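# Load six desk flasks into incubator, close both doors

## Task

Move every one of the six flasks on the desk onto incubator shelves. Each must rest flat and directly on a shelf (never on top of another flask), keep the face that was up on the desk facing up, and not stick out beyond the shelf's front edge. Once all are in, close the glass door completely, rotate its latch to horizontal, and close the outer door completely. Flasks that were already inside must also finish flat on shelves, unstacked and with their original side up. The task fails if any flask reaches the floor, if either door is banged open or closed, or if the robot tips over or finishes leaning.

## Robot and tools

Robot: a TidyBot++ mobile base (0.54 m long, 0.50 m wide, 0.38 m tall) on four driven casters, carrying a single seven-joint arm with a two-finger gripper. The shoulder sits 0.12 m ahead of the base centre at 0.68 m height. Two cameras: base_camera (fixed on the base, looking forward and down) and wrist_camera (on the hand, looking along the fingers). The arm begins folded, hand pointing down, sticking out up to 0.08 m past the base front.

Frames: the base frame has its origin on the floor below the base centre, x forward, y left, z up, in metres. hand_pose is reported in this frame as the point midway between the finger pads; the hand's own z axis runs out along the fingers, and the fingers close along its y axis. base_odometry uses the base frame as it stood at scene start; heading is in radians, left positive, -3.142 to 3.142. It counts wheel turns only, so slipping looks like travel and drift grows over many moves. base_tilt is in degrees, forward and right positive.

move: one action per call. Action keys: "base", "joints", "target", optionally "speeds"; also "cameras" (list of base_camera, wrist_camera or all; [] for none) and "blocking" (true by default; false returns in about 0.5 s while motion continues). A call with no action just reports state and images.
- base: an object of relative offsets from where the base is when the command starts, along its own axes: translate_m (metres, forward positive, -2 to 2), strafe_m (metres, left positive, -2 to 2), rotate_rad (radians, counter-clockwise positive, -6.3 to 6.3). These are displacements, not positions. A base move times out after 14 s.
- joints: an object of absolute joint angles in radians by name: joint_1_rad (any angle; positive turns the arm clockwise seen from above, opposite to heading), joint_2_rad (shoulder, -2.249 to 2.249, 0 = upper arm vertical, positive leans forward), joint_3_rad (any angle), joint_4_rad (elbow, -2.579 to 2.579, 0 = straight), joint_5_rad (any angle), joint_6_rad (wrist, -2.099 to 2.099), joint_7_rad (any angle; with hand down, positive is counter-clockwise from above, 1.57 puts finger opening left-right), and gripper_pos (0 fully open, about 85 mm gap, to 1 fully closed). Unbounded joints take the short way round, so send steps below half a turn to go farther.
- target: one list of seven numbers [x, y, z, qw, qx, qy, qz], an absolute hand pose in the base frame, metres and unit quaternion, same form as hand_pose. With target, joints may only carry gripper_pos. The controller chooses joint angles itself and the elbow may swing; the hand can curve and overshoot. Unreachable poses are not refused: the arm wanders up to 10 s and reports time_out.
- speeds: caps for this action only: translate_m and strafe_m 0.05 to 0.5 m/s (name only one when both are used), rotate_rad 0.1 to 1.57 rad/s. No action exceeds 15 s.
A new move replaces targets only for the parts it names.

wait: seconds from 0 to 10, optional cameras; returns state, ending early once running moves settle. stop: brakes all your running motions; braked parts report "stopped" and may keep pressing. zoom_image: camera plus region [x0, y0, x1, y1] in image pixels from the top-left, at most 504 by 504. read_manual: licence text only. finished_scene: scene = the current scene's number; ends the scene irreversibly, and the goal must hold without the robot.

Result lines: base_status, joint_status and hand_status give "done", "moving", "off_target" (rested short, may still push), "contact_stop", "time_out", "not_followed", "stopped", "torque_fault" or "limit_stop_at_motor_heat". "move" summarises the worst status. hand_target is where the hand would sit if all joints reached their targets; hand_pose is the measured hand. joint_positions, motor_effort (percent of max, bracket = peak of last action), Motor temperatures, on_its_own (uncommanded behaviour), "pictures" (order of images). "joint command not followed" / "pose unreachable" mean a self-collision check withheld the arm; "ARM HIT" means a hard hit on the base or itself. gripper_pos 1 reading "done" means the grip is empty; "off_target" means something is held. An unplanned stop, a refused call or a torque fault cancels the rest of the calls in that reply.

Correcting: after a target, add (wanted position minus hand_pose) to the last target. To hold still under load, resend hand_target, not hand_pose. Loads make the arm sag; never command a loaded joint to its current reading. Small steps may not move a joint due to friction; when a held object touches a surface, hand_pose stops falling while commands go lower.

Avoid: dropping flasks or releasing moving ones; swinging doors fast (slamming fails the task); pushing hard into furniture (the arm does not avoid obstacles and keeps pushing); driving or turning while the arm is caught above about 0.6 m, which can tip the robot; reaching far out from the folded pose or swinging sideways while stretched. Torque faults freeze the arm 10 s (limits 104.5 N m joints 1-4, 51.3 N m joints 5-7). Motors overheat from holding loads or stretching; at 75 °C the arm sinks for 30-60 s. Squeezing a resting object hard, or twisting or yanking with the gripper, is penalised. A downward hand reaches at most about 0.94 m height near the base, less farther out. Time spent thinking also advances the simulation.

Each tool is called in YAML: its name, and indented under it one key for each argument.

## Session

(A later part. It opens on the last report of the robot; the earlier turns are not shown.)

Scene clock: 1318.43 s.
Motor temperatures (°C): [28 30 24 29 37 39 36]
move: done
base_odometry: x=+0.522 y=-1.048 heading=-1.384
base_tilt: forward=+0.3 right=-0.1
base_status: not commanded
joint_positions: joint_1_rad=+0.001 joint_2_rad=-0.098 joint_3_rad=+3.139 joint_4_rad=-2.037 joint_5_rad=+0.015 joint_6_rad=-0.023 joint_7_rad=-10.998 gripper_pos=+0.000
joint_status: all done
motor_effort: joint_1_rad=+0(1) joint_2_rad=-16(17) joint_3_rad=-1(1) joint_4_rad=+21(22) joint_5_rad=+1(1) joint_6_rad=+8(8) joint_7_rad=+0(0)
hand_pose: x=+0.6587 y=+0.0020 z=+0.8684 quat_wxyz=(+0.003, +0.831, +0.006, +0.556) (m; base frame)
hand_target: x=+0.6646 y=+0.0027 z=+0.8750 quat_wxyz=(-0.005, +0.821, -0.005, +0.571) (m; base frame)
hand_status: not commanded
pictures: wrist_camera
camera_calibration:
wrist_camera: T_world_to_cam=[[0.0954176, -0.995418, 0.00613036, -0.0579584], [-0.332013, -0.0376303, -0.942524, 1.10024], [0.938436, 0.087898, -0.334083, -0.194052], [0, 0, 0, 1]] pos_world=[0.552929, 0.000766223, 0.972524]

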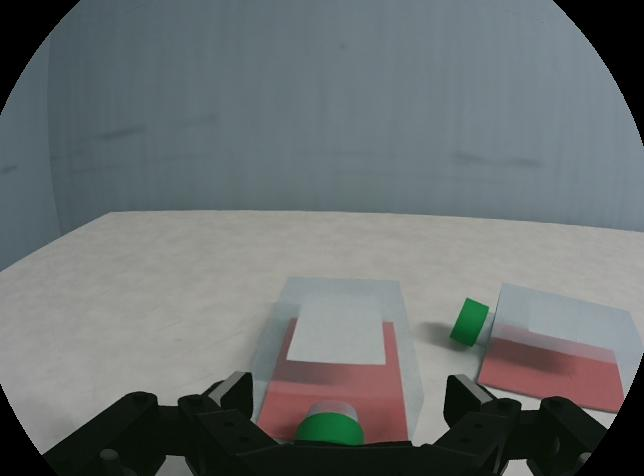

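move:
  base: {"strafe_m": 0.009}
  speeds: {"strafe_m": 0.1}
  joints: {"joint_2_rad": -0.058}
  cameras: ["wrist_camera"]

Scene clock: 1329.60 s.
Motor temperatures (°C): [28 30 24 29 37 39 36]
move: done
base_odometry: x=+0.531 y=-1.047 heading=-1.384
base_tilt: forward=+0.3 right=-0.1
base_status: done
joint_positions: joint_1_rad=+0.001 joint_2_rad=-0.069 joint_3_rad=+3.139 joint_4_rad=-2.038 joint_5_rad=+0.015 joint_6_rad=-0.023 joint_7_rad=-10.998 gripper_pos=+0.000
joint_status: all done
motor_effort: joint_1_rad=+0(2) joint_2_rad=-17(18) joint_3_rad=+0(3) joint_4_rad=+21(22) joint_5_rad=+1(1) joint_6_rad=+8(8) joint_7_rad=+0(0)
hand_pose: x=+0.6638 y=+0.0023 z=+0.8528 quat_wxyz=(+0.003, +0.839, +0.006, +0.544) (m; base frame)
hand_target: x=+0.6705 y=+0.0027 z=+0.8575 quat_wxyz=(-0.005, +0.830, -0.005, +0.558) (m; base frame)
hand_status: not commanded
pictures: wrist_camera
camera_calibration:
wrist_camera: T_world_to_cam=[[0.0959332, -0.995382, 0.00324709, -0.0560745], [-0.358914, -0.0376339, -0.932611, 1.09653], [0.928427, 0.088303, -0.360867, -0.174573], [0, 0, 0, 1]] pos_world=[0.561018, 0.000866336, 0.95982]

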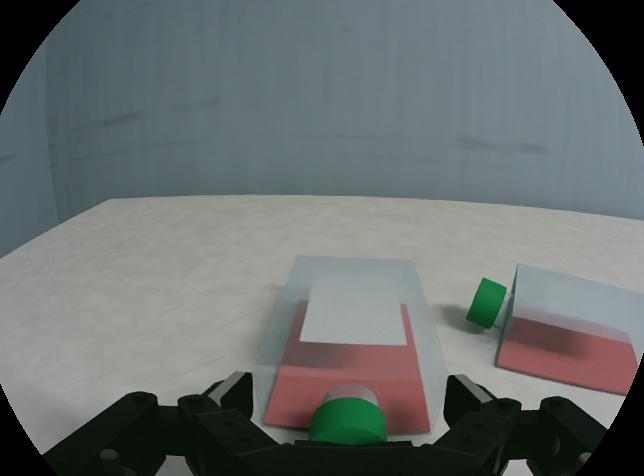

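move:
  base: {"translate_m": -0.009}
  speeds: {"translate_m": 0.1}
  joints: {"joint_2_rad": -0.044}
  cameras: ["wrist_camera"]

Scene clock: 1333.47 s.
Motor temperatures (°C): [28 30 24 29 37 39 36]
move: done
base_odometry: x=+0.529 y=-1.038 heading=-1.384
base_tilt: forward=+0.3 right=-0.1
base_status: done
joint_positions: joint_1_rad=+0.001 joint_2_rad=-0.057 joint_3_rad=+3.139 joint_4_rad=-2.040 joint_5_rad=+0.015 joint_6_rad=-0.022 joint_7_rad=-10.998 gripper_pos=+0.000
joint_status: all done
motor_effort: joint_1_rad=+0(1) joint_2_rad=-17(19) joint_3_rad=+0(1) joint_4_rad=+21(22) joint_5_rad=+0(1) joint_6_rad=+8(8) joint_7_rad=+0(1)
hand_pose: x=+0.6654 y=+0.0023 z=+0.8448 quat_wxyz=(+0.003, +0.843, +0.006, +0.538) (m; base frame)
hand_target: x=+0.6729 y=+0.0027 z=+0.8497 quat_wxyz=(-0.005, +0.834, -0.005, +0.552) (m; base frame)
hand_status: not commanded
pictures: wrist_camera
camera_calibration:
wrist_camera: T_world_to_cam=[[0.0959692, -0.995382, 0.00190606, -0.0551014], [-0.371948, -0.0376372, -0.92749, 1.09399], [0.923279, 0.0883015, -0.373843, -0.164647], [0, 0, 0, 1]] pos_world=[0.564211, 0.000866334, 0.953218]

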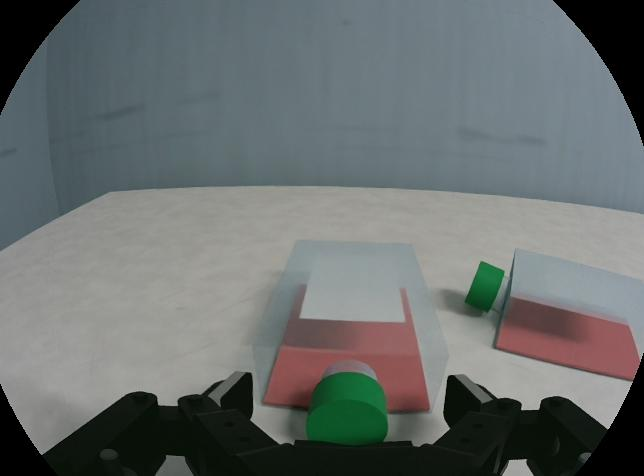

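move:
  joints: {"gripper_pos": 0.84}
  cameras: ["wrist_camera"]

move:
  joints: {"joint_2_rad": -0.18}
  cameras: ["wrist_camera"]

Scene clock: 1336.27 s.
Motor temperatures (°C): [28 30 24 29 37 39 36]
move: off_target
base_odometry: x=+0.529 y=-1.038 heading=-1.384
base_tilt: forward=+0.2 right=-0.1
base_status: not commanded
joint_positions: joint_1_rad=+0.001 joint_2_rad=-0.057 joint_3_rad=+3.139 joint_4_rad=-2.040 joint_5_rad=+0.015 joint_6_rad=-0.021 joint_7_rad=-10.998 gripper_pos=+0.682
joint_status: gripper_pos off_target (ended at +0.682, target +0.840)
motor_effort: joint_1_rad=+0(0) joint_2_rad=-17(18) joint_3_rad=-1(1) joint_4_rad=+20(21) joint_5_rad=+0(1) joint_6_rad=+8(8) joint_7_rad=+0(1)
hand_pose: x=+0.6656 y=+0.0023 z=+0.8450 quat_wxyz=(+0.003, +0.843, +0.006, +0.538) (m; base frame)
hand_target: x=+0.6729 y=+0.0027 z=+0.8497 quat_wxyz=(-0.005, +0.834, -0.005, +0.552) (m; base frame)
hand_status: not commanded
pictures: wrist_camera
camera_calibration:
wrist_camera: T_world_to_cam=[[0.0959326, -0.995386, 0.0018961, -0.0550716], [-0.371162, -0.037539, -0.927809, 1.09404], [0.923599, 0.0883034, -0.373051, -0.165508], [0, 0, 0, 1]] pos_world=[0.564211, 0.000866375, 0.953418]

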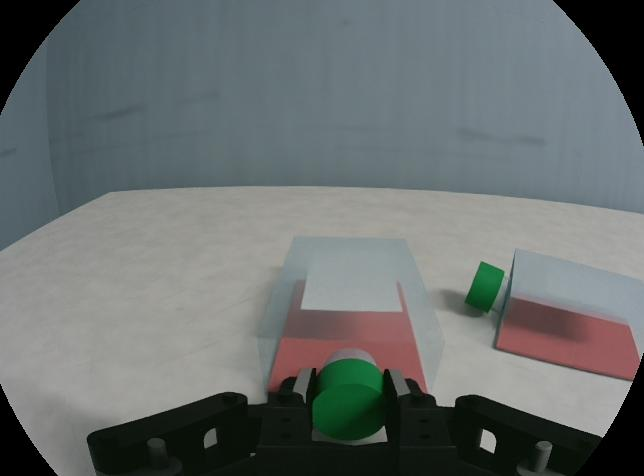

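Scene clock: 1337.33 s.
Motor temperatures (°C): [28 30 24 29 37 39 36]
move: done
base_odometry: x=+0.529 y=-1.038 heading=-1.384
base_tilt: forward=+0.2 right=-0.2
base_status: not commanded
joint_positions: joint_1_rad=+0.001 joint_2_rad=-0.162 joint_3_rad=+3.139 joint_4_rad=-2.044 joint_5_rad=+0.015 joint_6_rad=-0.021 joint_7_rad=-10.998 gripper_pos=+0.682
joint_status: all done
motor_effort: joint_1_rad=+0(0) joint_2_rad=-15(20) joint_3_rad=+0(1) joint_4_rad=+23(23) joint_5_rad=+0(1) joint_6_rad=+9(9) joint_7_rad=+0(0)
hand_pose: x=+0.6447 y=+0.0023 z=+0.8994 quat_wxyz=(+0.003, +0.814, +0.006, +0.581) (m; base frame)
hand_target: x=+0.6450 y=+0.0027 z=+0.9233 quat_wxyz=(-0.005, +0.794, -0.005, +0.608) (m; base frame)
hand_status: not commanded
pictures: wrist_camera
camera_calibration:
wrist_camera: T_world_to_cam=[[0.0952689, -0.995383, 0.0117225, -0.0614896], [-0.275046, -0.0376388, -0.960694, 1.10434], [0.956699, 0.0883001, -0.277361, -0.233361], [0, 0, 0, 1]] pos_world=[0.53286, 0.000966333, 0.996932]

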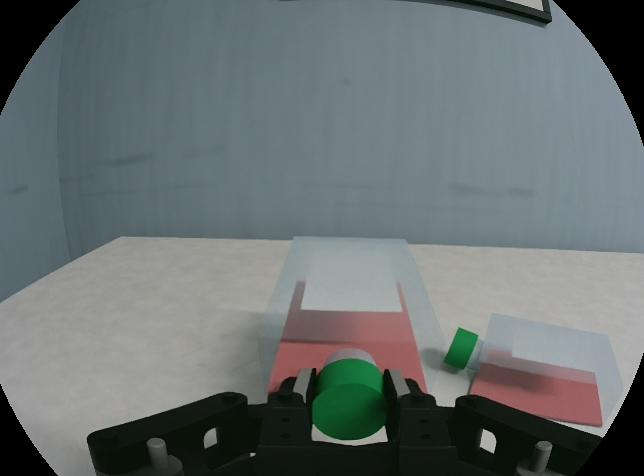

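move:
  base: {"translate_m": -0.3}
  speeds: {"translate_m": 0.3}
  cameras: []

move:
  base: {"translate_m": -1.178, "strafe_m": -0.93}
  joints: {"joint_2_rad": -0.03, "joint_4_rad": -1.558, "joint_6_rad": -0.50}
  cameras: ["wrist_camera"]

Scene clock: 1348.00 s.
Motor temperatures (°C): [28 30 24 29 37 39 36]
move: done
base_odometry: x=+0.474 y=-0.743 heading=-1.384
base_tilt: forward=+0.2 right=-0.1
base_status: done
joint_positions: joint_1_rad=+0.001 joint_2_rad=-0.165 joint_3_rad=+3.139 joint_4_rad=-2.044 joint_5_rad=+0.015 joint_6_rad=-0.021 joint_7_rad=-10.998 gripper_pos=+0.682
joint_status: not commanded
motor_effort: joint_1_rad=+0(1) joint_2_rad=-15(19) joint_3_rad=+0(2) joint_4_rad=+22(23) joint_5_rad=+1(1) joint_6_rad=+9(9) joint_7_rad=+0(1)
hand_pose: x=+0.6439 y=+0.0023 z=+0.9011 quat_wxyz=(+0.003, +0.813, +0.006, +0.582) (m; base frame)
hand_target: x=+0.6450 y=+0.0027 z=+0.9233 quat_wxyz=(-0.005, +0.794, -0.005, +0.608) (m; base frame)
hand_status: not commanded
pictures: none
No camera images: "cameras" was empty.

Scene clock: 1351.80 s.
Motor temperatures (°C): [28 30 24 29 37 39 36]
move: done
base_odometry: x=-0.658 y=+0.243 heading=-1.385
base_tilt: forward=+0.2 right=-0.1
base_status: done
joint_positions: joint_1_rad=+0.001 joint_2_rad=-0.036 joint_3_rad=+3.139 joint_4_rad=-1.583 joint_5_rad=+0.015 joint_6_rad=-0.452 joint_7_rad=-10.998 gripper_pos=+0.682
joint_status: all done
motor_effort: joint_1_rad=+0(2) joint_2_rad=-20(22) joint_3_rad=+0(2) joint_4_rad=+23(24) joint_5_rad=+1(1) joint_6_rad=+8(10) joint_7_rad=+0(1)
hand_pose: x=+0.7011 y=+0.0004 z=+0.9808 quat_wxyz=(+0.005, +0.841, +0.004, +0.541) (m; base frame)
hand_target: x=+0.6998 y=-0.0052 z=+0.9786 quat_wxyz=(+0.004, +0.849, -0.014, +0.529) (m; base frame)
hand_status: not commanded
pictures: wrist_camera
camera_calibration:
wrist_camera: T_world_to_cam=[[0.0895776, -0.995974, 0.00353474, -0.0577546], [-0.366063, -0.0362238, -0.929885, 1.23162], [0.926269, 0.0820029, -0.367834, -0.154546], [0, 0, 0, 1]] pos_world=[0.599177, -0.000234754, 1.08862]

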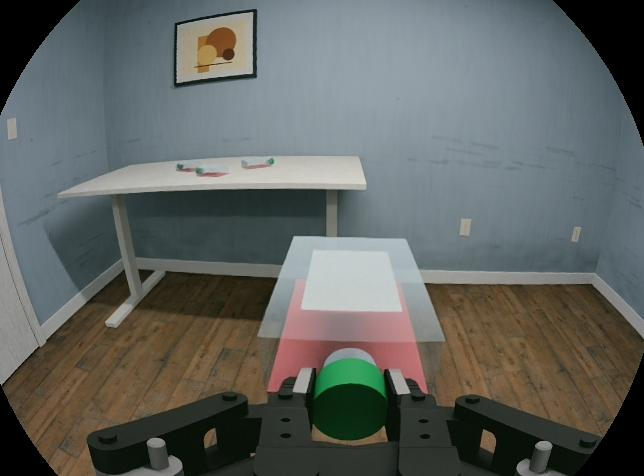

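move:
  base: {"rotate_rad": -1.56}
  speeds: {"rotate_rad": 0.8}
  cameras: []

move:
  base: {"translate_m": 0.43}
  speeds: {"translate_m": 0.25}
  joints: {"joint_2_rad": -0.018}
  cameras: ["wrist_camera"]

Scene clock: 1359.03 s.
Motor temperatures (°C): [28 30 24 29 37 39 36]
move: done
base_odometry: x=-0.658 y=+0.243 heading=-2.944
base_tilt: forward=+0.3 right=-0.1
base_status: done
joint_positions: joint_1_rad=+0.001 joint_2_rad=-0.035 joint_3_rad=+3.140 joint_4_rad=-1.583 joint_5_rad=+0.015 joint_6_rad=-0.452 joint_7_rad=-10.999 gripper_pos=+0.682
joint_status: not commanded
motor_effort: joint_1_rad=+0(3) joint_2_rad=-20(22) joint_3_rad=+0(3) joint_4_rad=+23(24) joint_5_rad=+1(1) joint_6_rad=+8(9) joint_7_rad=+0(0)
hand_pose: x=+0.7016 y=-0.0004 z=+0.9802 quat_wxyz=(+0.006, +0.841, +0.003, +0.540) (m; base frame)
hand_target: x=+0.6998 y=-0.0052 z=+0.9786 quat_wxyz=(+0.004, +0.849, -0.014, +0.529) (m; base frame)
hand_status: not commanded
pictures: none
No camera images: "cameras" was empty.

Scene clock: 1361.63 s.
Motor temperatures (°C): [28 30 24 29 37 39 36]
move: done
base_odometry: x=-1.080 y=+0.158 heading=-2.945
base_tilt: forward=+0.2 right=-0.2
base_status: done
joint_positions: joint_1_rad=+0.001 joint_2_rad=-0.015 joint_3_rad=+3.140 joint_4_rad=-1.581 joint_5_rad=+0.015 joint_6_rad=-0.454 joint_7_rad=-10.999 gripper_pos=+0.682
joint_status: all done
motor_effort: joint_1_rad=+0(1) joint_2_rad=-21(23) joint_3_rad=+1(2) joint_4_rad=+23(24) joint_5_rad=+1(1) joint_6_rad=+8(9) joint_7_rad=+0(0)
hand_pose: x=+0.7075 y=-0.0004 z=+0.9690 quat_wxyz=(+0.005, +0.847, +0.003, +0.532) (m; base frame)
hand_target: x=+0.7033 y=-0.0052 z=+0.9716 quat_wxyz=(+0.004, +0.852, -0.014, +0.524) (m; base frame)
hand_status: not commanded
pictures: wrist_camera
camera_calibration:
wrist_camera: T_world_to_cam=[[0.088299, -0.996093, 0.00156904, -0.0561977], [-0.385487, -0.035624, -0.922025, 1.22909], [0.918479, 0.080809, -0.387126, -0.140559], [0, 0, 0, 1]] pos_world=[0.607859, -0.000834795, 1.07892]

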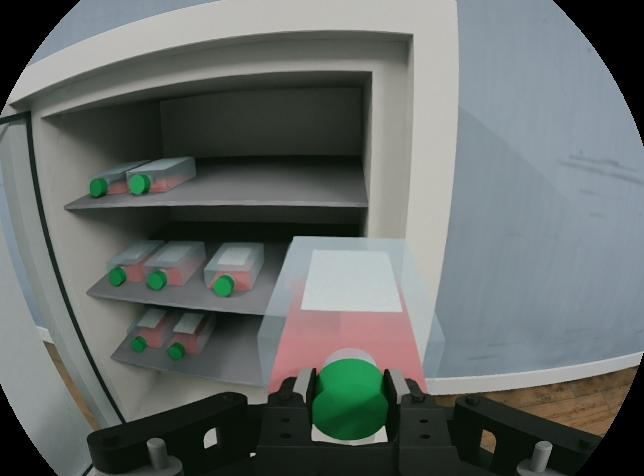

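zoom_image:
  camera: "wrist_camera"
  region: [20, 60, 420, 400]

Scaled by 1.260.

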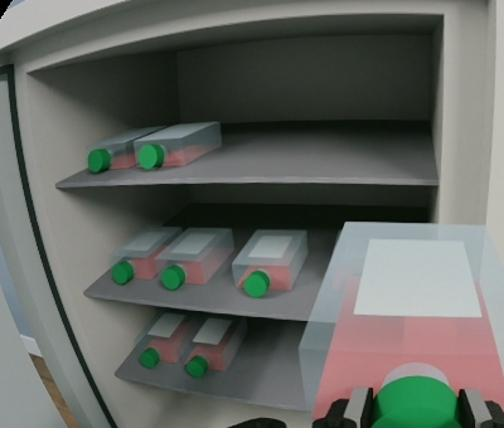

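move:
  base: {"translate_m": 0.06, "strafe_m": 0.034, "rotate_rad": 0.034}
  speeds: {"translate_m": 0.15}
  cameras: ["wrist_camera"]

zoom_image:
  camera: "wrist_camera"
  region: [0, 60, 440, 420]

Scene clock: 1391.53 s.
Motor temperatures (°C): [28 30 24 29 37 39 36]
move: done
base_odometry: x=-1.132 y=+0.113 heading=-2.910
base_tilt: forward=+0.3 right=-0.2
base_status: done
joint_positions: joint_1_rad=-0.001 joint_2_rad=-0.011 joint_3_rad=+3.139 joint_4_rad=-1.581 joint_5_rad=+0.015 joint_6_rad=-0.454 joint_7_rad=-10.999 gripper_pos=+0.682
joint_status: not commanded
motor_effort: joint_1_rad=+0(4) joint_2_rad=-21(24) joint_3_rad=+0(4) joint_4_rad=+23(24) joint_5_rad=+0(1) joint_6_rad=+8(9) joint_7_rad=+0(0)
hand_pose: x=+0.7087 y=+0.0011 z=+0.9664 quat_wxyz=(+0.005, +0.848, +0.004, +0.530) (m; base frame)
hand_target: x=+0.7033 y=-0.0052 z=+0.9716 quat_wxyz=(+0.004, +0.852, -0.014, +0.524) (m; base frame)
hand_status: not commanded
pictures: wrist_camera
camera_calibration:
wrist_camera: T_world_to_cam=[[0.0907709, -0.995871, 0.00108446, -0.0561352], [-0.389796, -0.0365309, -0.920176, 1.22849], [0.916417, 0.0831025, -0.391503, -0.137072], [0, 0, 0, 1]] pos_world=[0.609571, 0.000365393, 1.07682]

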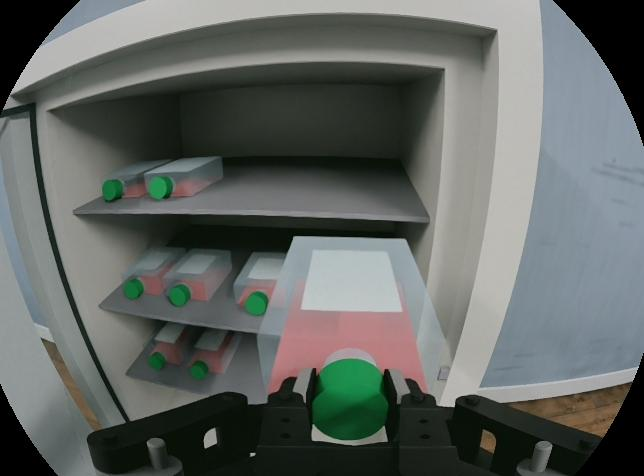

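Scaled by 1.145.

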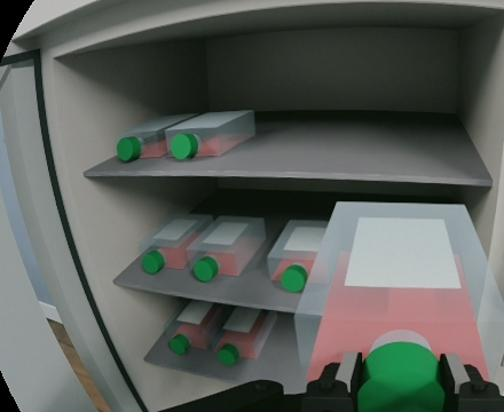

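move:
  base: {"translate_m": 0.13, "strafe_m": -0.002}
  speeds: {"translate_m": 0.15}
  joints: {"joint_2_rad": -0.035, "joint_4_rad": -1.553}
  cameras: ["wrist_camera"]

Scene clock: 1399.70 s.
Motor temperatures (°C): [28 30 24 29 37 39 36]
move: done
base_odometry: x=-1.259 y=+0.085 heading=-2.910
base_tilt: forward=+0.3 right=-0.2
base_status: done
joint_positions: joint_1_rad=-0.001 joint_2_rad=-0.022 joint_3_rad=+3.139 joint_4_rad=-1.577 joint_5_rad=+0.015 joint_6_rad=-0.455 joint_7_rad=-10.999 gripper_pos=+0.682
joint_status: all done
motor_effort: joint_1_rad=+0(2) joint_2_rad=-20(24) joint_3_rad=+0(2) joint_4_rad=+23(24) joint_5_rad=+1(1) joint_6_rad=+8(9) joint_7_rad=+0(0)
hand_pose: x=+0.7058 y=+0.0011 z=+0.9753 quat_wxyz=(+0.005, +0.844, +0.004, +0.536) (m; base frame)
hand_target: x=+0.6989 y=-0.0052 z=+0.9844 quat_wxyz=(+0.004, +0.846, -0.014, +0.533) (m; base frame)
hand_status: not commanded
pictures: wrist_camera
camera_calibration:
wrist_camera: T_world_to_cam=[[0.0907493, -0.995871, 0.00239916, -0.0571478], [-0.376386, -0.0365286, -0.925743, 1.23147], [0.922008, 0.0831075, -0.378147, -0.147922], [0, 0, 0, 1]] pos_world=[0.605078, 0.000365396, 1.08422]

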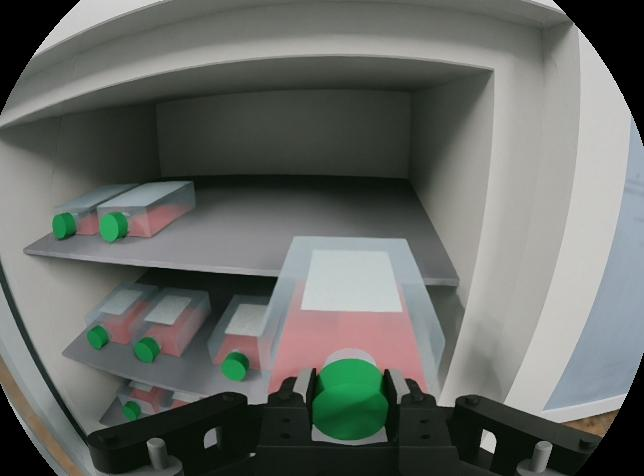

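move:
  base: {"translate_m": 0.207, "strafe_m": -0.003}
  speeds: {"translate_m": 0.12}
  cameras: ["wrist_camera"]

Scene clock: 1405.83 s.
Motor temperatures (°C): [28 30 24 29 37 39 36]
move: done
base_odometry: x=-1.461 y=+0.041 heading=-2.910
base_tilt: forward=+0.3 right=-0.2
base_status: done
joint_positions: joint_1_rad=-0.001 joint_2_rad=-0.023 joint_3_rad=+3.139 joint_4_rad=-1.576 joint_5_rad=+0.015 joint_6_rad=-0.456 joint_7_rad=-10.999 gripper_pos=+0.682
joint_status: not commanded
motor_effort: joint_1_rad=+0(1) joint_2_rad=-21(24) joint_3_rad=-1(1) joint_4_rad=+23(24) joint_5_rad=+1(1) joint_6_rad=+8(9) joint_7_rad=+0(1)
hand_pose: x=+0.7056 y=+0.0011 z=+0.9758 quat_wxyz=(+0.005, +0.844, +0.004, +0.536) (m; base frame)
hand_target: x=+0.6989 y=-0.0052 z=+0.9844 quat_wxyz=(+0.004, +0.846, -0.014, +0.533) (m; base frame)
hand_status: not commanded
pictures: wrist_camera
camera_calibration:
wrist_camera: T_world_to_cam=[[0.0907465, -0.995871, 0.0024678, -0.0571942], [-0.375764, -0.0365353, -0.925995, 1.23162], [0.922262, 0.0831034, -0.377528, -0.148318], [0, 0, 0, 1]] pos_world=[0.604778, 0.000365392, 1.08462]

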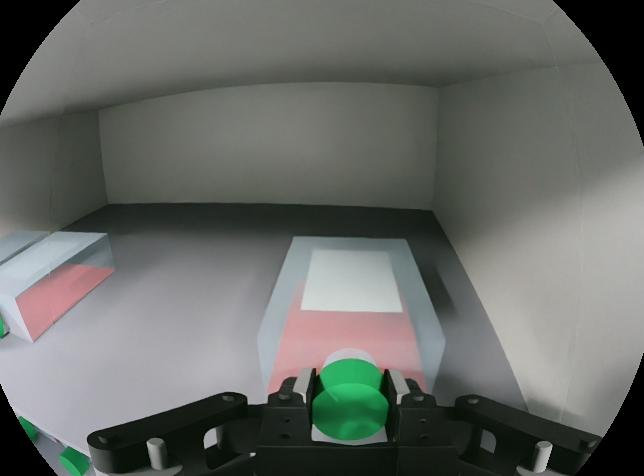

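move:
  joints: {"joint_4_rad": -1.585, "joint_6_rad": -0.375}
  cameras: []

move:
  joints: {"joint_4_rad": -1.61, "joint_6_rad": -0.35}
  cameras: []

move:
  joints: {"joint_4_rad": -1.63, "joint_6_rad": -0.33}
  cameras: ["wrist_camera"]

Scene clock: 1413.70 s.
Motor temperatures (°C): [28 30 24 29 37 39 36]
move: done
base_odometry: x=-1.461 y=+0.041 heading=-2.910
base_tilt: forward=+0.3 right=-0.1
base_status: not commanded
joint_positions: joint_1_rad=-0.001 joint_2_rad=-0.023 joint_3_rad=+3.139 joint_4_rad=-1.591 joint_5_rad=+0.015 joint_6_rad=-0.390 joint_7_rad=-10.999 gripper_pos=+0.682
joint_status: all done
motor_effort: joint_1_rad=+0(0) joint_2_rad=-20(21) joint_3_rad=+1(1) joint_4_rad=+23(24) joint_5_rad=+0(1) joint_6_rad=+8(9) joint_7_rad=+0(1)
hand_pose: x=+0.7120 y=+0.0014 z=+0.9857 quat_wxyz=(+0.005, +0.830, +0.004, +0.558) (m; base frame)
hand_target: x=+0.7105 y=-0.0034 z=+1.0010 quat_wxyz=(+0.002, +0.820, -0.012, +0.572) (m; base frame)
hand_status: not commanded
pictures: none
No camera images: "cameras" was empty.

Scene clock: 1414.37 s.
Motor temperatures (°C): [28 30 24 29 37 39 36]
move: done
base_odometry: x=-1.461 y=+0.041 heading=-2.910
base_tilt: forward=+0.3 right=-0.2
base_status: not commanded
joint_positions: joint_1_rad=-0.001 joint_2_rad=-0.023 joint_3_rad=+3.139 joint_4_rad=-1.609 joint_5_rad=+0.015 joint_6_rad=-0.387 joint_7_rad=-10.999 gripper_pos=+0.682
joint_status: all done
motor_effort: joint_1_rad=+0(0) joint_2_rad=-21(22) joint_3_rad=+0(1) joint_4_rad=+23(25) joint_5_rad=+0(1) joint_6_rad=+9(9) joint_7_rad=+0(0)
hand_pose: x=+0.7102 y=+0.0014 z=+0.9756 quat_wxyz=(+0.005, +0.834, +0.004, +0.552) (m; base frame)
hand_target: x=+0.7106 y=-0.0030 z=+0.9931 quat_wxyz=(+0.002, +0.820, -0.011, +0.572) (m; base frame)
hand_status: not commanded
pictures: none
No camera images: "cameras" was empty.

Scene clock: 1414.97 s.
Motor temperatures (°C): [28 30 24 29 37 39 36]
move: done
base_odometry: x=-1.461 y=+0.041 heading=-2.910
base_tilt: forward=+0.2 right=-0.1
base_status: not commanded
joint_positions: joint_1_rad=-0.001 joint_2_rad=-0.023 joint_3_rad=+3.139 joint_4_rad=-1.621 joint_5_rad=+0.015 joint_6_rad=-0.372 joint_7_rad=-10.999 gripper_pos=+0.682
joint_status: all done
motor_effort: joint_1_rad=+0(0) joint_2_rad=-20(21) joint_3_rad=+0(1) joint_4_rad=+22(23) joint_5_rad=+1(1) joint_6_rad=+8(9) joint_7_rad=+0(0)
hand_pose: x=+0.7103 y=+0.0014 z=+0.9726 quat_wxyz=(+0.004, +0.833, +0.004, +0.553) (m; base frame)
hand_target: x=+0.7105 y=-0.0027 z=+0.9868 quat_wxyz=(+0.001, +0.820, -0.011, +0.572) (m; base frame)
hand_status: not commanded
pictures: wrist_camera
camera_calibration:
wrist_camera: T_world_to_cam=[[0.0916794, -0.995774, 0.00544221, -0.0608038], [-0.339888, -0.0364291, -0.93976, 1.2184], [0.935987, 0.0843069, -0.341791, -0.198408], [0, 0, 0, 1]] pos_world=[0.605403, 0.000565744, 1.07752]

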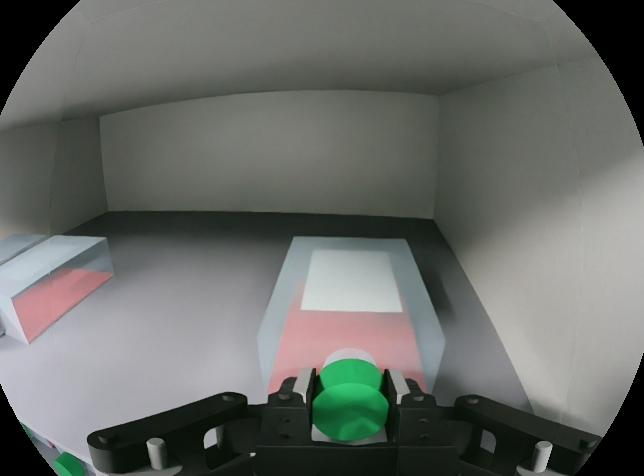

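move:
  joints: {"joint_4_rad": -1.655}
  cameras: []

move:
  joints: {"joint_4_rad": -1.675, "joint_6_rad": -0.31}
  cameras: []

move:
  joints: {"joint_4_rad": -1.69, "joint_6_rad": -0.305}
  cameras: ["wrist_camera"]

Scene clock: 1418.27 s.
Motor temperatures (°C): [28 30 24 29 37 39 36]
move: done
base_odometry: x=-1.461 y=+0.041 heading=-2.910
base_tilt: forward=+0.3 right=-0.1
base_status: not commanded
joint_positions: joint_1_rad=-0.001 joint_2_rad=-0.026 joint_3_rad=+3.139 joint_4_rad=-1.630 joint_5_rad=+0.015 joint_6_rad=-0.362 joint_7_rad=-10.999 gripper_pos=+0.682
joint_status: all done
motor_effort: joint_1_rad=+0(0) joint_2_rad=-17(20) joint_3_rad=+0(2) joint_4_rad=+19(22) joint_5_rad=+1(1) joint_6_rad=+6(8) joint_7_rad=+0(1)
hand_pose: x=+0.7097 y=+0.0015 z=+0.9721 quat_wxyz=(+0.004, +0.832, +0.004, +0.554) (m; base frame)
hand_target: x=+0.7074 y=-0.0027 z=+0.9717 quat_wxyz=(+0.001, +0.828, -0.011, +0.561) (m; base frame)
hand_status: not commanded
pictures: none
No camera images: "cameras" was empty.

Scene clock: 1418.87 s.
Motor temperatures (°C): [28 30 24 29 37 39 36]
move: done
base_odometry: x=-1.461 y=+0.041 heading=-2.910
base_tilt: forward=+0.3 right=-0.2
base_status: not commanded
joint_positions: joint_1_rad=-0.001 joint_2_rad=-0.029 joint_3_rad=+3.139 joint_4_rad=-1.644 joint_5_rad=+0.015 joint_6_rad=-0.340 joint_7_rad=-10.999 gripper_pos=+0.682
joint_status: all done
motor_effort: joint_1_rad=-1(1) joint_2_rad=-16(17) joint_3_rad=-2(2) joint_4_rad=+19(20) joint_5_rad=+0(1) joint_6_rad=+5(5) joint_7_rad=+0(1)
hand_pose: x=+0.7094 y=+0.0016 z=+0.9717 quat_wxyz=(+0.004, +0.829, +0.004, +0.559) (m; base frame)
hand_target: x=+0.7071 y=-0.0024 z=+0.9654 quat_wxyz=(+0.001, +0.828, -0.011, +0.561) (m; base frame)
hand_status: not commanded
pictures: none
No camera images: "cameras" was empty.

Scene clock: 1419.43 s.
Motor temperatures (°C): [28 30 24 29 37 39 36]
move: done
base_odometry: x=-1.461 y=+0.041 heading=-2.910
base_tilt: forward=+0.2 right=+0.0
base_status: not commanded
joint_positions: joint_1_rad=-0.001 joint_2_rad=-0.031 joint_3_rad=+3.139 joint_4_rad=-1.652 joint_5_rad=+0.015 joint_6_rad=-0.329 joint_7_rad=-11.000 gripper_pos=+0.682
joint_status: all done
motor_effort: joint_1_rad=-2(2) joint_2_rad=-16(16) joint_3_rad=-3(3) joint_4_rad=+18(19) joint_5_rad=+0(0) joint_6_rad=+4(5) joint_7_rad=+0(1)
hand_pose: x=+0.7092 y=+0.0016 z=+0.9715 quat_wxyz=(+0.004, +0.828, +0.004, +0.561) (m; base frame)
hand_target: x=+0.7055 y=-0.0024 z=+0.9578 quat_wxyz=(+0.001, +0.830, -0.010, +0.557) (m; base frame)
hand_status: not commanded
pictures: wrist_camera
camera_calibration:
wrist_camera: T_world_to_cam=[[0.0919798, -0.995738, 0.0068148, -0.0620306], [-0.319939, -0.0360335, -0.946753, 1.20966], [0.942963, 0.0849018, -0.32189, -0.221953], [0, 0, 0, 1]] pos_world=[0.602016, 0.000666063, 1.07422]

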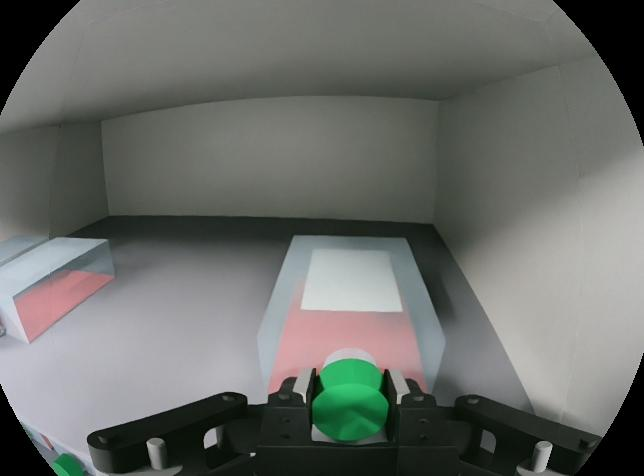

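move:
  joints: {"joint_4_rad": -1.575, "joint_6_rad": -0.49}
  cameras: ["wrist_camera"]

Scene clock: 1427.50 s.
Motor temperatures (°C): [28 30 24 29 37 39 36]
move: done
base_odometry: x=-1.461 y=+0.041 heading=-2.910
base_tilt: forward=+0.3 right=-0.1
base_status: not commanded
joint_positions: joint_1_rad=-0.001 joint_2_rad=-0.031 joint_3_rad=+3.139 joint_4_rad=-1.594 joint_5_rad=+0.015 joint_6_rad=-0.444 joint_7_rad=-11.000 gripper_pos=+0.682
joint_status: all done
motor_effort: joint_1_rad=+0(2) joint_2_rad=-19(20) joint_3_rad=+0(3) joint_4_rad=+22(23) joint_5_rad=+1(1) joint_6_rad=+8(8) joint_7_rad=+0(1)
hand_pose: x=+0.7024 y=+0.0011 z=+0.9731 quat_wxyz=(+0.005, +0.843, +0.004, +0.537) (m; base frame)
hand_target: x=+0.6975 y=-0.0050 z=+0.9742 quat_wxyz=(+0.004, +0.849, -0.014, +0.528) (m; base frame)
hand_status: not commanded
pictures: wrist_camera
camera_calibration:
wrist_camera: T_world_to_cam=[[0.0905009, -0.995895, 0.00174579, -0.0559496], [-0.374251, -0.0356341, -0.926642, 1.22754], [0.922901, 0.0832086, -0.37594, -0.148343], [0, 0, 0, 1]] pos_world=[0.601378, 0.000365792, 1.08182]

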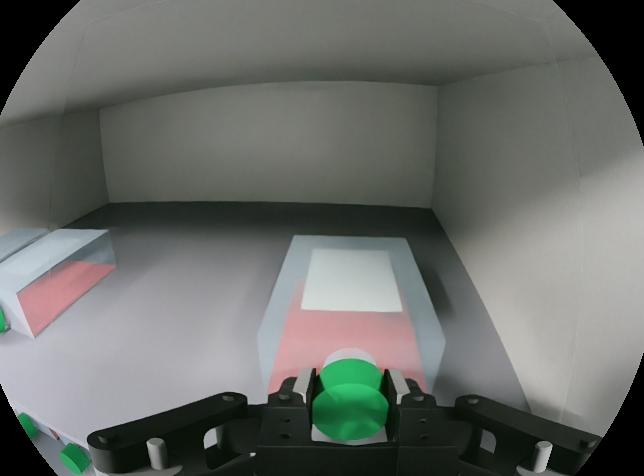

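move:
  joints: {"joint_2_rad": -0.025, "joint_4_rad": -1.582}
  cameras: []

move:
  joints: {"joint_2_rad": -0.018, "joint_4_rad": -1.585}
  cameras: []

move:
  joints: {"joint_2_rad": -0.012, "joint_4_rad": -1.588}
  cameras: []

Scene clock: 1430.03 s.
Motor temperatures (°C): [28 30 24 29 37 39 36]
move: done
base_odometry: x=-1.461 y=+0.041 heading=-2.910
base_tilt: forward=+0.3 right=+0.0
base_status: not commanded
joint_positions: joint_1_rad=-0.001 joint_2_rad=-0.031 joint_3_rad=+3.139 joint_4_rad=-1.594 joint_5_rad=+0.015 joint_6_rad=-0.444 joint_7_rad=-11.000 gripper_pos=+0.682
joint_status: all done
motor_effort: joint_1_rad=+0(0) joint_2_rad=-20(20) joint_3_rad=+0(1) joint_4_rad=+22(23) joint_5_rad=+1(1) joint_6_rad=+8(8) joint_7_rad=+0(0)
hand_pose: x=+0.7025 y=+0.0011 z=+0.9731 quat_wxyz=(+0.005, +0.843, +0.004, +0.537) (m; base frame)
hand_target: x=+0.6995 y=-0.0050 z=+0.9642 quat_wxyz=(+0.004, +0.854, -0.014, +0.521) (m; base frame)
hand_status: not commanded
pictures: none
No camera images: "cameras" was empty.

Scene clock: 1430.50 s.
Motor temperatures (°C): [28 30 24 29 37 39 36]
move: done
base_odometry: x=-1.461 y=+0.041 heading=-2.910
base_tilt: forward=+0.2 right=-0.1
base_status: not commanded
joint_positions: joint_1_rad=-0.001 joint_2_rad=-0.031 joint_3_rad=+3.139 joint_4_rad=-1.594 joint_5_rad=+0.015 joint_6_rad=-0.444 joint_7_rad=-11.000 gripper_pos=+0.682
joint_status: all done
motor_effort: joint_1_rad=+0(0) joint_2_rad=-19(19) joint_3_rad=+0(1) joint_4_rad=+21(22) joint_5_rad=+1(1) joint_6_rad=+7(7) joint_7_rad=+0(0)
hand_pose: x=+0.7025 y=+0.0011 z=+0.9730 quat_wxyz=(+0.005, +0.844, +0.004, +0.537) (m; base frame)
hand_target: x=+0.7010 y=-0.0050 z=+0.9584 quat_wxyz=(+0.004, +0.856, -0.014, +0.516) (m; base frame)
hand_status: not commanded
pictures: none
No camera images: "cameras" was empty.

Scene clock: 1430.93 s.
Motor temperatures (°C): [28 30 24 29 37 39 36]
move: done
base_odometry: x=-1.461 y=+0.041 heading=-2.910
base_tilt: forward=+0.3 right=-0.1
base_status: not commanded
joint_positions: joint_1_rad=-0.001 joint_2_rad=-0.030 joint_3_rad=+3.139 joint_4_rad=-1.594 joint_5_rad=+0.015 joint_6_rad=-0.444 joint_7_rad=-11.000 gripper_pos=+0.682
joint_status: all done
motor_effort: joint_1_rad=+0(0) joint_2_rad=-17(19) joint_3_rad=+0(1) joint_4_rad=+21(22) joint_5_rad=+1(1) joint_6_rad=+7(7) joint_7_rad=+0(1)
hand_pose: x=+0.7026 y=+0.0011 z=+0.9729 quat_wxyz=(+0.005, +0.844, +0.004, +0.537) (m; base frame)
hand_target: x=+0.7022 y=-0.0050 z=+0.9531 quat_wxyz=(+0.005, +0.859, -0.014, +0.513) (m; base frame)
hand_status: not commanded
pictures: none
No camera images: "cameras" was empty.

move:
  joints: {"joint_2_rad": -0.022, "joint_4_rad": -1.58}
  cameras: []

move:
  joints: {"gripper_pos": 0.45}
  cameras: ["wrist_camera"]

move:
  base: {"translate_m": -0.3}
  speeds: {"translate_m": 0.25}
  cameras: ["wrist_camera"]

Scene clock: 1434.07 s.
Motor temperatures (°C): [28 30 24 29 37 39 36]
move: done
base_odometry: x=-1.461 y=+0.041 heading=-2.910
base_tilt: forward=+0.3 right=-0.1
base_status: not commanded
joint_positions: joint_1_rad=-0.001 joint_2_rad=-0.030 joint_3_rad=+3.139 joint_4_rad=-1.593 joint_5_rad=+0.015 joint_6_rad=-0.445 joint_7_rad=-11.000 gripper_pos=+0.682
joint_status: all done
motor_effort: joint_1_rad=+0(0) joint_2_rad=-19(20) joint_3_rad=+0(1) joint_4_rad=+22(22) joint_5_rad=+1(1) joint_6_rad=+8(8) joint_7_rad=+0(1)
hand_pose: x=+0.7027 y=+0.0011 z=+0.9731 quat_wxyz=(+0.005, +0.844, +0.004, +0.537) (m; base frame)
hand_target: x=+0.7006 y=-0.0050 z=+0.9637 quat_wxyz=(+0.004, +0.854, -0.014, +0.520) (m; base frame)
hand_status: not commanded
pictures: none
No camera images: "cameras" was empty.

Scene clock: 1434.83 s.
Motor temperatures (°C): [28 30 24 29 37 39 36]
move: done
base_odometry: x=-1.461 y=+0.041 heading=-2.910
base_tilt: forward=+0.3 right=-0.2
base_status: not commanded
joint_positions: joint_1_rad=-0.001 joint_2_rad=-0.030 joint_3_rad=+3.139 joint_4_rad=-1.593 joint_5_rad=+0.015 joint_6_rad=-0.445 joint_7_rad=-11.000 gripper_pos=+0.450
joint_status: all done
motor_effort: joint_1_rad=+0(0) joint_2_rad=-20(20) joint_3_rad=+0(1) joint_4_rad=+22(22) joint_5_rad=+1(1) joint_6_rad=+8(8) joint_7_rad=+0(1)
hand_pose: x=+0.7027 y=+0.0011 z=+0.9731 quat_wxyz=(+0.005, +0.844, +0.004, +0.537) (m; base frame)
hand_target: x=+0.7006 y=-0.0050 z=+0.9637 quat_wxyz=(+0.004, +0.854, -0.014, +0.520) (m; base frame)
hand_status: not commanded
pictures: wrist_camera
camera_calibration:
wrist_camera: T_world_to_cam=[[0.0904255, -0.995902, 0.00153305, -0.0558097], [-0.374476, -0.0354279, -0.926559, 1.22773], [0.922817, 0.0832105, -0.376145, -0.148432], [0, 0, 0, 1]] pos_world=[0.601777, 0.000265878, 1.08182]

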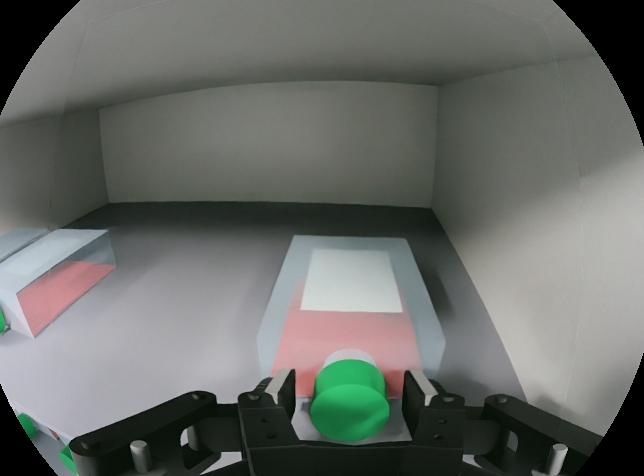

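Scene clock: 1436.93 s.
Motor temperatures (°C): [28 30 24 29 37 39 36]
move: done
base_odometry: x=-1.169 y=+0.110 heading=-2.910
base_tilt: forward=+0.3 right=-0.2
base_status: done
joint_positions: joint_1_rad=-0.001 joint_2_rad=-0.023 joint_3_rad=+3.139 joint_4_rad=-1.593 joint_5_rad=+0.015 joint_6_rad=-0.445 joint_7_rad=-11.000 gripper_pos=+0.450
joint_status: not commanded
motor_effort: joint_1_rad=+0(3) joint_2_rad=-20(23) joint_3_rad=+1(2) joint_4_rad=+21(23) joint_5_rad=+0(1) joint_6_rad=+8(8) joint_7_rad=+0(0)
hand_pose: x=+0.7048 y=+0.0011 z=+0.9689 quat_wxyz=(+0.005, +0.845, +0.004, +0.534) (m; base frame)
hand_target: x=+0.7006 y=-0.0050 z=+0.9637 quat_wxyz=(+0.004, +0.854, -0.014, +0.520) (m; base frame)
hand_status: not commanded
pictures: wrist_camera
camera_calibration:
wrist_camera: T_world_to_cam=[[0.0903354, -0.995911, 0.000929244, -0.0553517], [-0.381063, -0.0354268, -0.92387, 1.22671], [0.920125, 0.0831041, -0.382705, -0.143589], [0, 0, 0, 1]] pos_world=[0.604573, 0.000265852, 1.07842]

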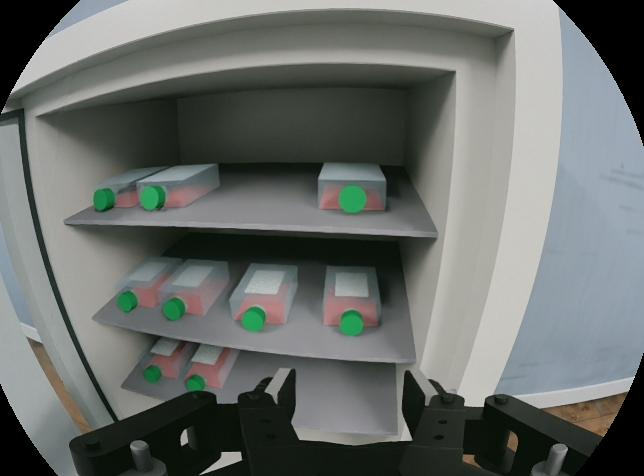

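move:
  base: {"translate_m": -0.49}
  joints: {"joint_2_rad": -0.16, "joint_4_rad": -2.04, "joint_6_rad": 0.03, "gripper_pos": 0}
  cameras: []

move:
  base: {"rotate_rad": 1.56}
  cameras: []

move:
  base: {"translate_m": 1.119, "strafe_m": 0.7}
  cameras: ["wrist_camera"]

Scene clock: 1449.90 s.
Motor temperatures (°C): [28 30 24 29 37 39 36]
move: done
base_odometry: x=-0.692 y=+0.222 heading=-2.910
base_tilt: forward=+0.3 right=-0.1
base_status: done
joint_positions: joint_1_rad=-0.001 joint_2_rad=-0.149 joint_3_rad=+3.139 joint_4_rad=-2.031 joint_5_rad=+0.015 joint_6_rad=-0.027 joint_7_rad=-11.000 gripper_pos=+0.000
joint_status: all done
motor_effort: joint_1_rad=+0(1) joint_2_rad=-14(23) joint_3_rad=+0(1) joint_4_rad=+22(23) joint_5_rad=+0(1) joint_6_rad=+8(9) joint_7_rad=+0(0)
hand_pose: x=+0.6494 y=+0.0029 z=+0.8982 quat_wxyz=(+0.003, +0.816, +0.006, +0.578) (m; base frame)
hand_target: x=+0.6506 y=+0.0027 z=+0.9157 quat_wxyz=(-0.005, +0.799, -0.005, +0.602) (m; base frame)
hand_status: not commanded
pictures: none
No camera images: "cameras" was empty.

Scene clock: 1452.23 s.
Motor temperatures (°C): [28 30 24 29 37 39 36]
move: done
base_odometry: x=-0.692 y=+0.222 heading=-1.350
base_tilt: forward=+0.3 right=-0.1
base_status: done
joint_positions: joint_1_rad=-0.002 joint_2_rad=-0.149 joint_3_rad=+3.138 joint_4_rad=-2.031 joint_5_rad=+0.015 joint_6_rad=-0.024 joint_7_rad=-11.000 gripper_pos=+0.000
joint_status: not commanded
motor_effort: joint_1_rad=+0(2) joint_2_rad=-14(17) joint_3_rad=+1(3) joint_4_rad=+22(22) joint_5_rad=+0(1) joint_6_rad=+8(8) joint_7_rad=+0(1)
hand_pose: x=+0.6496 y=+0.0048 z=+0.8991 quat_wxyz=(+0.002, +0.815, +0.007, +0.579) (m; base frame)
hand_target: x=+0.6506 y=+0.0027 z=+0.9157 quat_wxyz=(-0.005, +0.799, -0.005, +0.602) (m; base frame)
hand_status: not commanded
pictures: none
No camera images: "cameras" was empty.

Scene clock: 1455.60 s.
Motor temperatures (°C): [28 30 24 29 37 39 36]
move: done
base_odometry: x=+0.236 y=-0.716 heading=-1.349
base_tilt: forward=+0.3 right=-0.2
base_status: done
joint_positions: joint_1_rad=-0.002 joint_2_rad=-0.152 joint_3_rad=+3.138 joint_4_rad=-2.033 joint_5_rad=+0.015 joint_6_rad=-0.022 joint_7_rad=-11.000 gripper_pos=+0.000
joint_status: not commanded
motor_effort: joint_1_rad=+0(2) joint_2_rad=-15(19) joint_3_rad=-1(3) joint_4_rad=+21(23) joint_5_rad=+0(1) joint_6_rad=+8(9) joint_7_rad=+0(1)
hand_pose: x=+0.6489 y=+0.0048 z=+0.9004 quat_wxyz=(+0.002, +0.814, +0.007, +0.581) (m; base frame)
hand_target: x=+0.6506 y=+0.0027 z=+0.9157 quat_wxyz=(-0.005, +0.799, -0.005, +0.602) (m; base frame)
hand_status: not commanded
pictures: wrist_camera
camera_calibration:
wrist_camera: T_world_to_cam=[[0.0993978, -0.994992, 0.0105666, -0.0610763], [-0.27469, -0.0376444, -0.960796, 1.10644], [0.956381, 0.0925984, -0.277056, -0.237441], [0, 0, 0, 1]] pos_world=[0.537084, 0.0028676, 0.997925]

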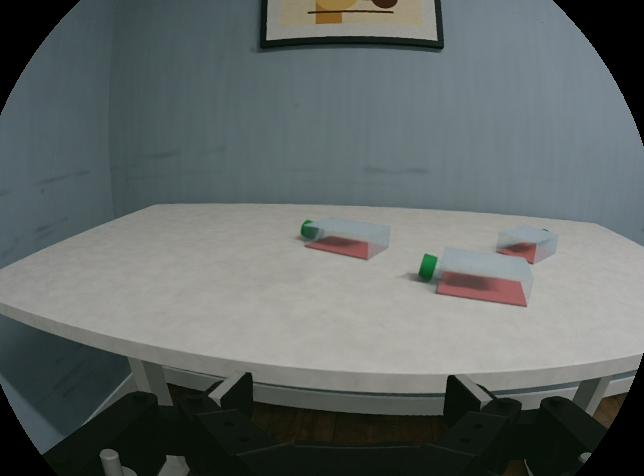

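move:
  joints: {"joint_1_rad": 0.0, "joint_2_rad": 0.33, "joint_4_rad": -1.418, "joint_5_rad": 1.13, "joint_6_rad": -1.73, "joint_7_rad": -12.98}
  cameras: []

move:
  base: {"translate_m": 0.44, "strafe_m": 0.265}
  speeds: {"translate_m": 0.3}
  cameras: ["wrist_camera"]

Scene clock: 1491.30 s.
Motor temperatures (°C): [28 30 24 29 37 39 36]
move: done
base_odometry: x=+0.236 y=-0.716 heading=-1.349
base_tilt: forward=+0.3 right=-0.1
base_status: not commanded
joint_positions: joint_1_rad=-0.002 joint_2_rad=+0.317 joint_3_rad=+3.138 joint_4_rad=-1.437 joint_5_rad=+1.043 joint_6_rad=-1.671 joint_7_rad=-12.916 gripper_pos=+0.000
joint_status: all done
motor_effort: joint_1_rad=+0(2) joint_2_rad=-26(27) joint_3_rad=+1(2) joint_4_rad=+16(22) joint_5_rad=+8(8) joint_6_rad=-2(9) joint_7_rad=+0(1)
hand_pose: x=+0.5015 y=-0.2642 z=+0.8761 quat_wxyz=(+0.384, +0.511, -0.690, +0.338) (m; base frame)
hand_target: x=+0.4934 y=-0.2764 z=+0.9036 quat_wxyz=(+0.411, +0.460, -0.694, +0.371) (m; base frame)
hand_status: not commanded
pictures: none
No camera images: "cameras" was empty.

Scene clock: 1493.83 s.
Motor temperatures (°C): [28 30 24 29 37 39 36]
move: done
base_odometry: x=+0.591 y=-1.087 heading=-1.349
base_tilt: forward=+0.3 right=-0.1
base_status: done
joint_positions: joint_1_rad=-0.002 joint_2_rad=+0.330 joint_3_rad=+3.138 joint_4_rad=-1.435 joint_5_rad=+1.046 joint_6_rad=-1.678 joint_7_rad=-12.918 gripper_pos=+0.000
joint_status: not commanded
motor_effort: joint_1_rad=+0(3) joint_2_rad=-26(29) joint_3_rad=+0(2) joint_4_rad=+15(17) joint_5_rad=+8(9) joint_6_rad=-2(3) joint_7_rad=+0(1)
hand_pose: x=+0.5025 y=-0.2647 z=+0.8730 quat_wxyz=(+0.391, +0.510, -0.689, +0.335) (m; base frame)
hand_target: x=+0.4934 y=-0.2764 z=+0.9036 quat_wxyz=(+0.411, +0.460, -0.694, +0.371) (m; base frame)
hand_status: not commanded
pictures: wrist_camera
camera_calibration:
wrist_camera: T_world_to_cam=[[-0.982856, 0.167463, -0.0771397, 0.613663], [0.139337, 0.400638, -0.905579, 0.889471], [-0.120746, -0.900802, -0.417104, 0.320443], [0, 0, 0, 1]] pos_world=[0.517898, -0.170466, 0.986482]

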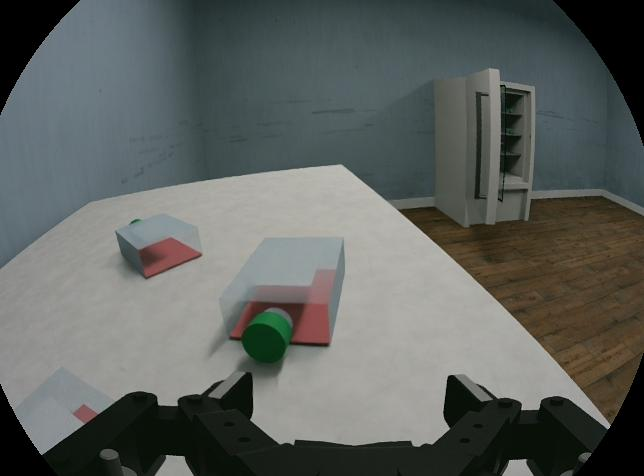

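move:
  base: {"rotate_rad": -0.07}
  joints: {"joint_2_rad": 0.3}
  cameras: []

move:
  base: {"translate_m": 0.04, "strafe_m": -0.045}
  speeds: {"translate_m": 0.15}
  cameras: ["wrist_camera"]

Scene clock: 1509.00 s.
Motor temperatures (°C): [28 30 24 29 37 39 36]
move: done
base_odometry: x=+0.591 y=-1.087 heading=-1.418
base_tilt: forward=+0.2 right=-0.1
base_status: done
joint_positions: joint_1_rad=+0.005 joint_2_rad=+0.320 joint_3_rad=+3.140 joint_4_rad=-1.435 joint_5_rad=+1.050 joint_6_rad=-1.679 joint_7_rad=-12.918 gripper_pos=+0.000
joint_status: all done
motor_effort: joint_1_rad=+0(4) joint_2_rad=-26(28) joint_3_rad=+1(3) joint_4_rad=+16(16) joint_5_rad=+8(9) joint_6_rad=-2(3) joint_7_rad=+0(1)
hand_pose: x=+0.4981 y=-0.2689 z=+0.8779 quat_wxyz=(+0.391, +0.504, -0.692, +0.337) (m; base frame)
hand_target: x=+0.4866 y=-0.2764 z=+0.9148 quat_wxyz=(+0.400, +0.454, -0.700, +0.378) (m; base frame)
hand_status: not commanded
pictures: none
No camera images: "cameras" was empty.

Scene clock: 1510.03 s.
Motor temperatures (°C): [28 30 24 29 37 39 36]
move: done
base_odometry: x=+0.553 y=-1.134 heading=-1.418
base_tilt: forward=+0.2 right=-0.1
base_status: done
joint_positions: joint_1_rad=+0.005 joint_2_rad=+0.317 joint_3_rad=+3.140 joint_4_rad=-1.435 joint_5_rad=+1.050 joint_6_rad=-1.680 joint_7_rad=-12.918 gripper_pos=+0.000
joint_status: not commanded
motor_effort: joint_1_rad=+0(2) joint_2_rad=-26(28) joint_3_rad=+0(2) joint_4_rad=+16(17) joint_5_rad=+9(9) joint_6_rad=-2(3) joint_7_rad=+0(0)
hand_pose: x=+0.4973 y=-0.2687 z=+0.8795 quat_wxyz=(+0.390, +0.504, -0.693, +0.338) (m; base frame)
hand_target: x=+0.4866 y=-0.2764 z=+0.9148 quat_wxyz=(+0.400, +0.454, -0.700, +0.378) (m; base frame)
hand_status: not commanded
pictures: wrist_camera
camera_calibration:
wrist_camera: T_world_to_cam=[[-0.98009, 0.176845, -0.0902711, 0.622395], [0.154575, 0.394239, -0.905915, 0.888693], [-0.124619, -0.901832, -0.413725, 0.317698], [0, 0, 0, 1]] pos_world=[0.512225, -0.173915, 0.992705]

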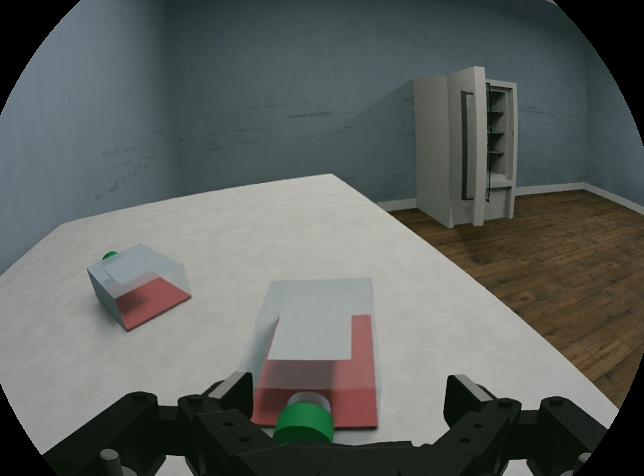

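move:
  base: {"rotate_rad": 0.068}
  cameras: []

move:
  base: {"translate_m": -0.012, "strafe_m": -0.034}
  speeds: {"translate_m": 0.1}
  joints: {"joint_2_rad": 0.35}
  cameras: ["wrist_camera"]

Scene clock: 1519.13 s.
Motor temperatures (°C): [28 30 24 29 37 39 36]
move: done
base_odometry: x=+0.553 y=-1.134 heading=-1.350
base_tilt: forward=+0.2 right=-0.1
base_status: done
joint_positions: joint_1_rad=-0.005 joint_2_rad=+0.317 joint_3_rad=+3.139 joint_4_rad=-1.435 joint_5_rad=+1.050 joint_6_rad=-1.680 joint_7_rad=-12.918 gripper_pos=+0.000
joint_status: not commanded
motor_effort: joint_1_rad=+0(4) joint_2_rad=-26(27) joint_3_rad=+1(3) joint_4_rad=+15(16) joint_5_rad=+8(9) joint_6_rad=-2(3) joint_7_rad=+0(0)
hand_pose: x=+0.5002 y=-0.2646 z=+0.8794 quat_wxyz=(+0.388, +0.508, -0.690, +0.340) (m; base frame)
hand_target: x=+0.4866 y=-0.2764 z=+0.9148 quat_wxyz=(+0.400, +0.454, -0.700, +0.378) (m; base frame)
hand_status: not commanded
pictures: none
No camera images: "cameras" was empty.

Scene clock: 1520.10 s.
Motor temperatures (°C): [28 30 24 29 37 39 36]
move: done
base_odometry: x=+0.517 y=-1.130 heading=-1.350
base_tilt: forward=+0.3 right=-0.1
base_status: done
joint_positions: joint_1_rad=-0.004 joint_2_rad=+0.344 joint_3_rad=+3.139 joint_4_rad=-1.434 joint_5_rad=+1.050 joint_6_rad=-1.680 joint_7_rad=-12.918 gripper_pos=+0.000
joint_status: all done
motor_effort: joint_1_rad=+0(3) joint_2_rad=-26(28) joint_3_rad=+1(3) joint_4_rad=+15(17) joint_5_rad=+8(8) joint_6_rad=-2(3) joint_7_rad=+0(0)
hand_pose: x=+0.5051 y=-0.2650 z=+0.8692 quat_wxyz=(+0.397, +0.512, -0.685, +0.334) (m; base frame)
hand_target: x=+0.4978 y=-0.2764 z=+0.8961 quat_wxyz=(+0.418, +0.464, -0.690, +0.366) (m; base frame)
hand_status: not commanded
pictures: wrist_camera
camera_calibration:
wrist_camera: T_world_to_cam=[[-0.983852, 0.167084, -0.0641802, 0.605198], [0.126555, 0.395818, -0.909567, 0.894475], [-0.12657, -0.903001, -0.410572, 0.315723], [0, 0, 0, 1]] pos_world=[0.522186, -0.170071, 0.982054]

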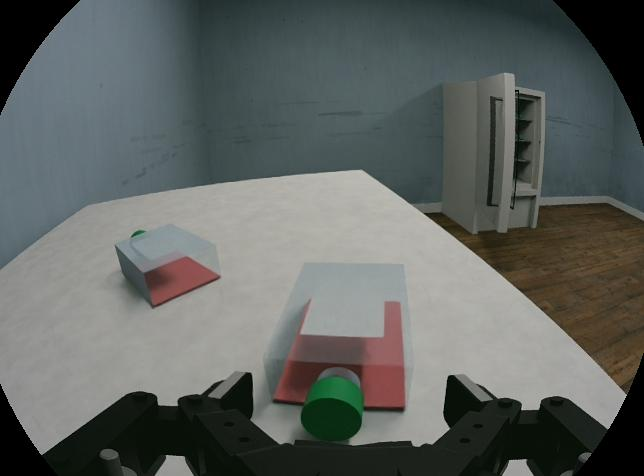

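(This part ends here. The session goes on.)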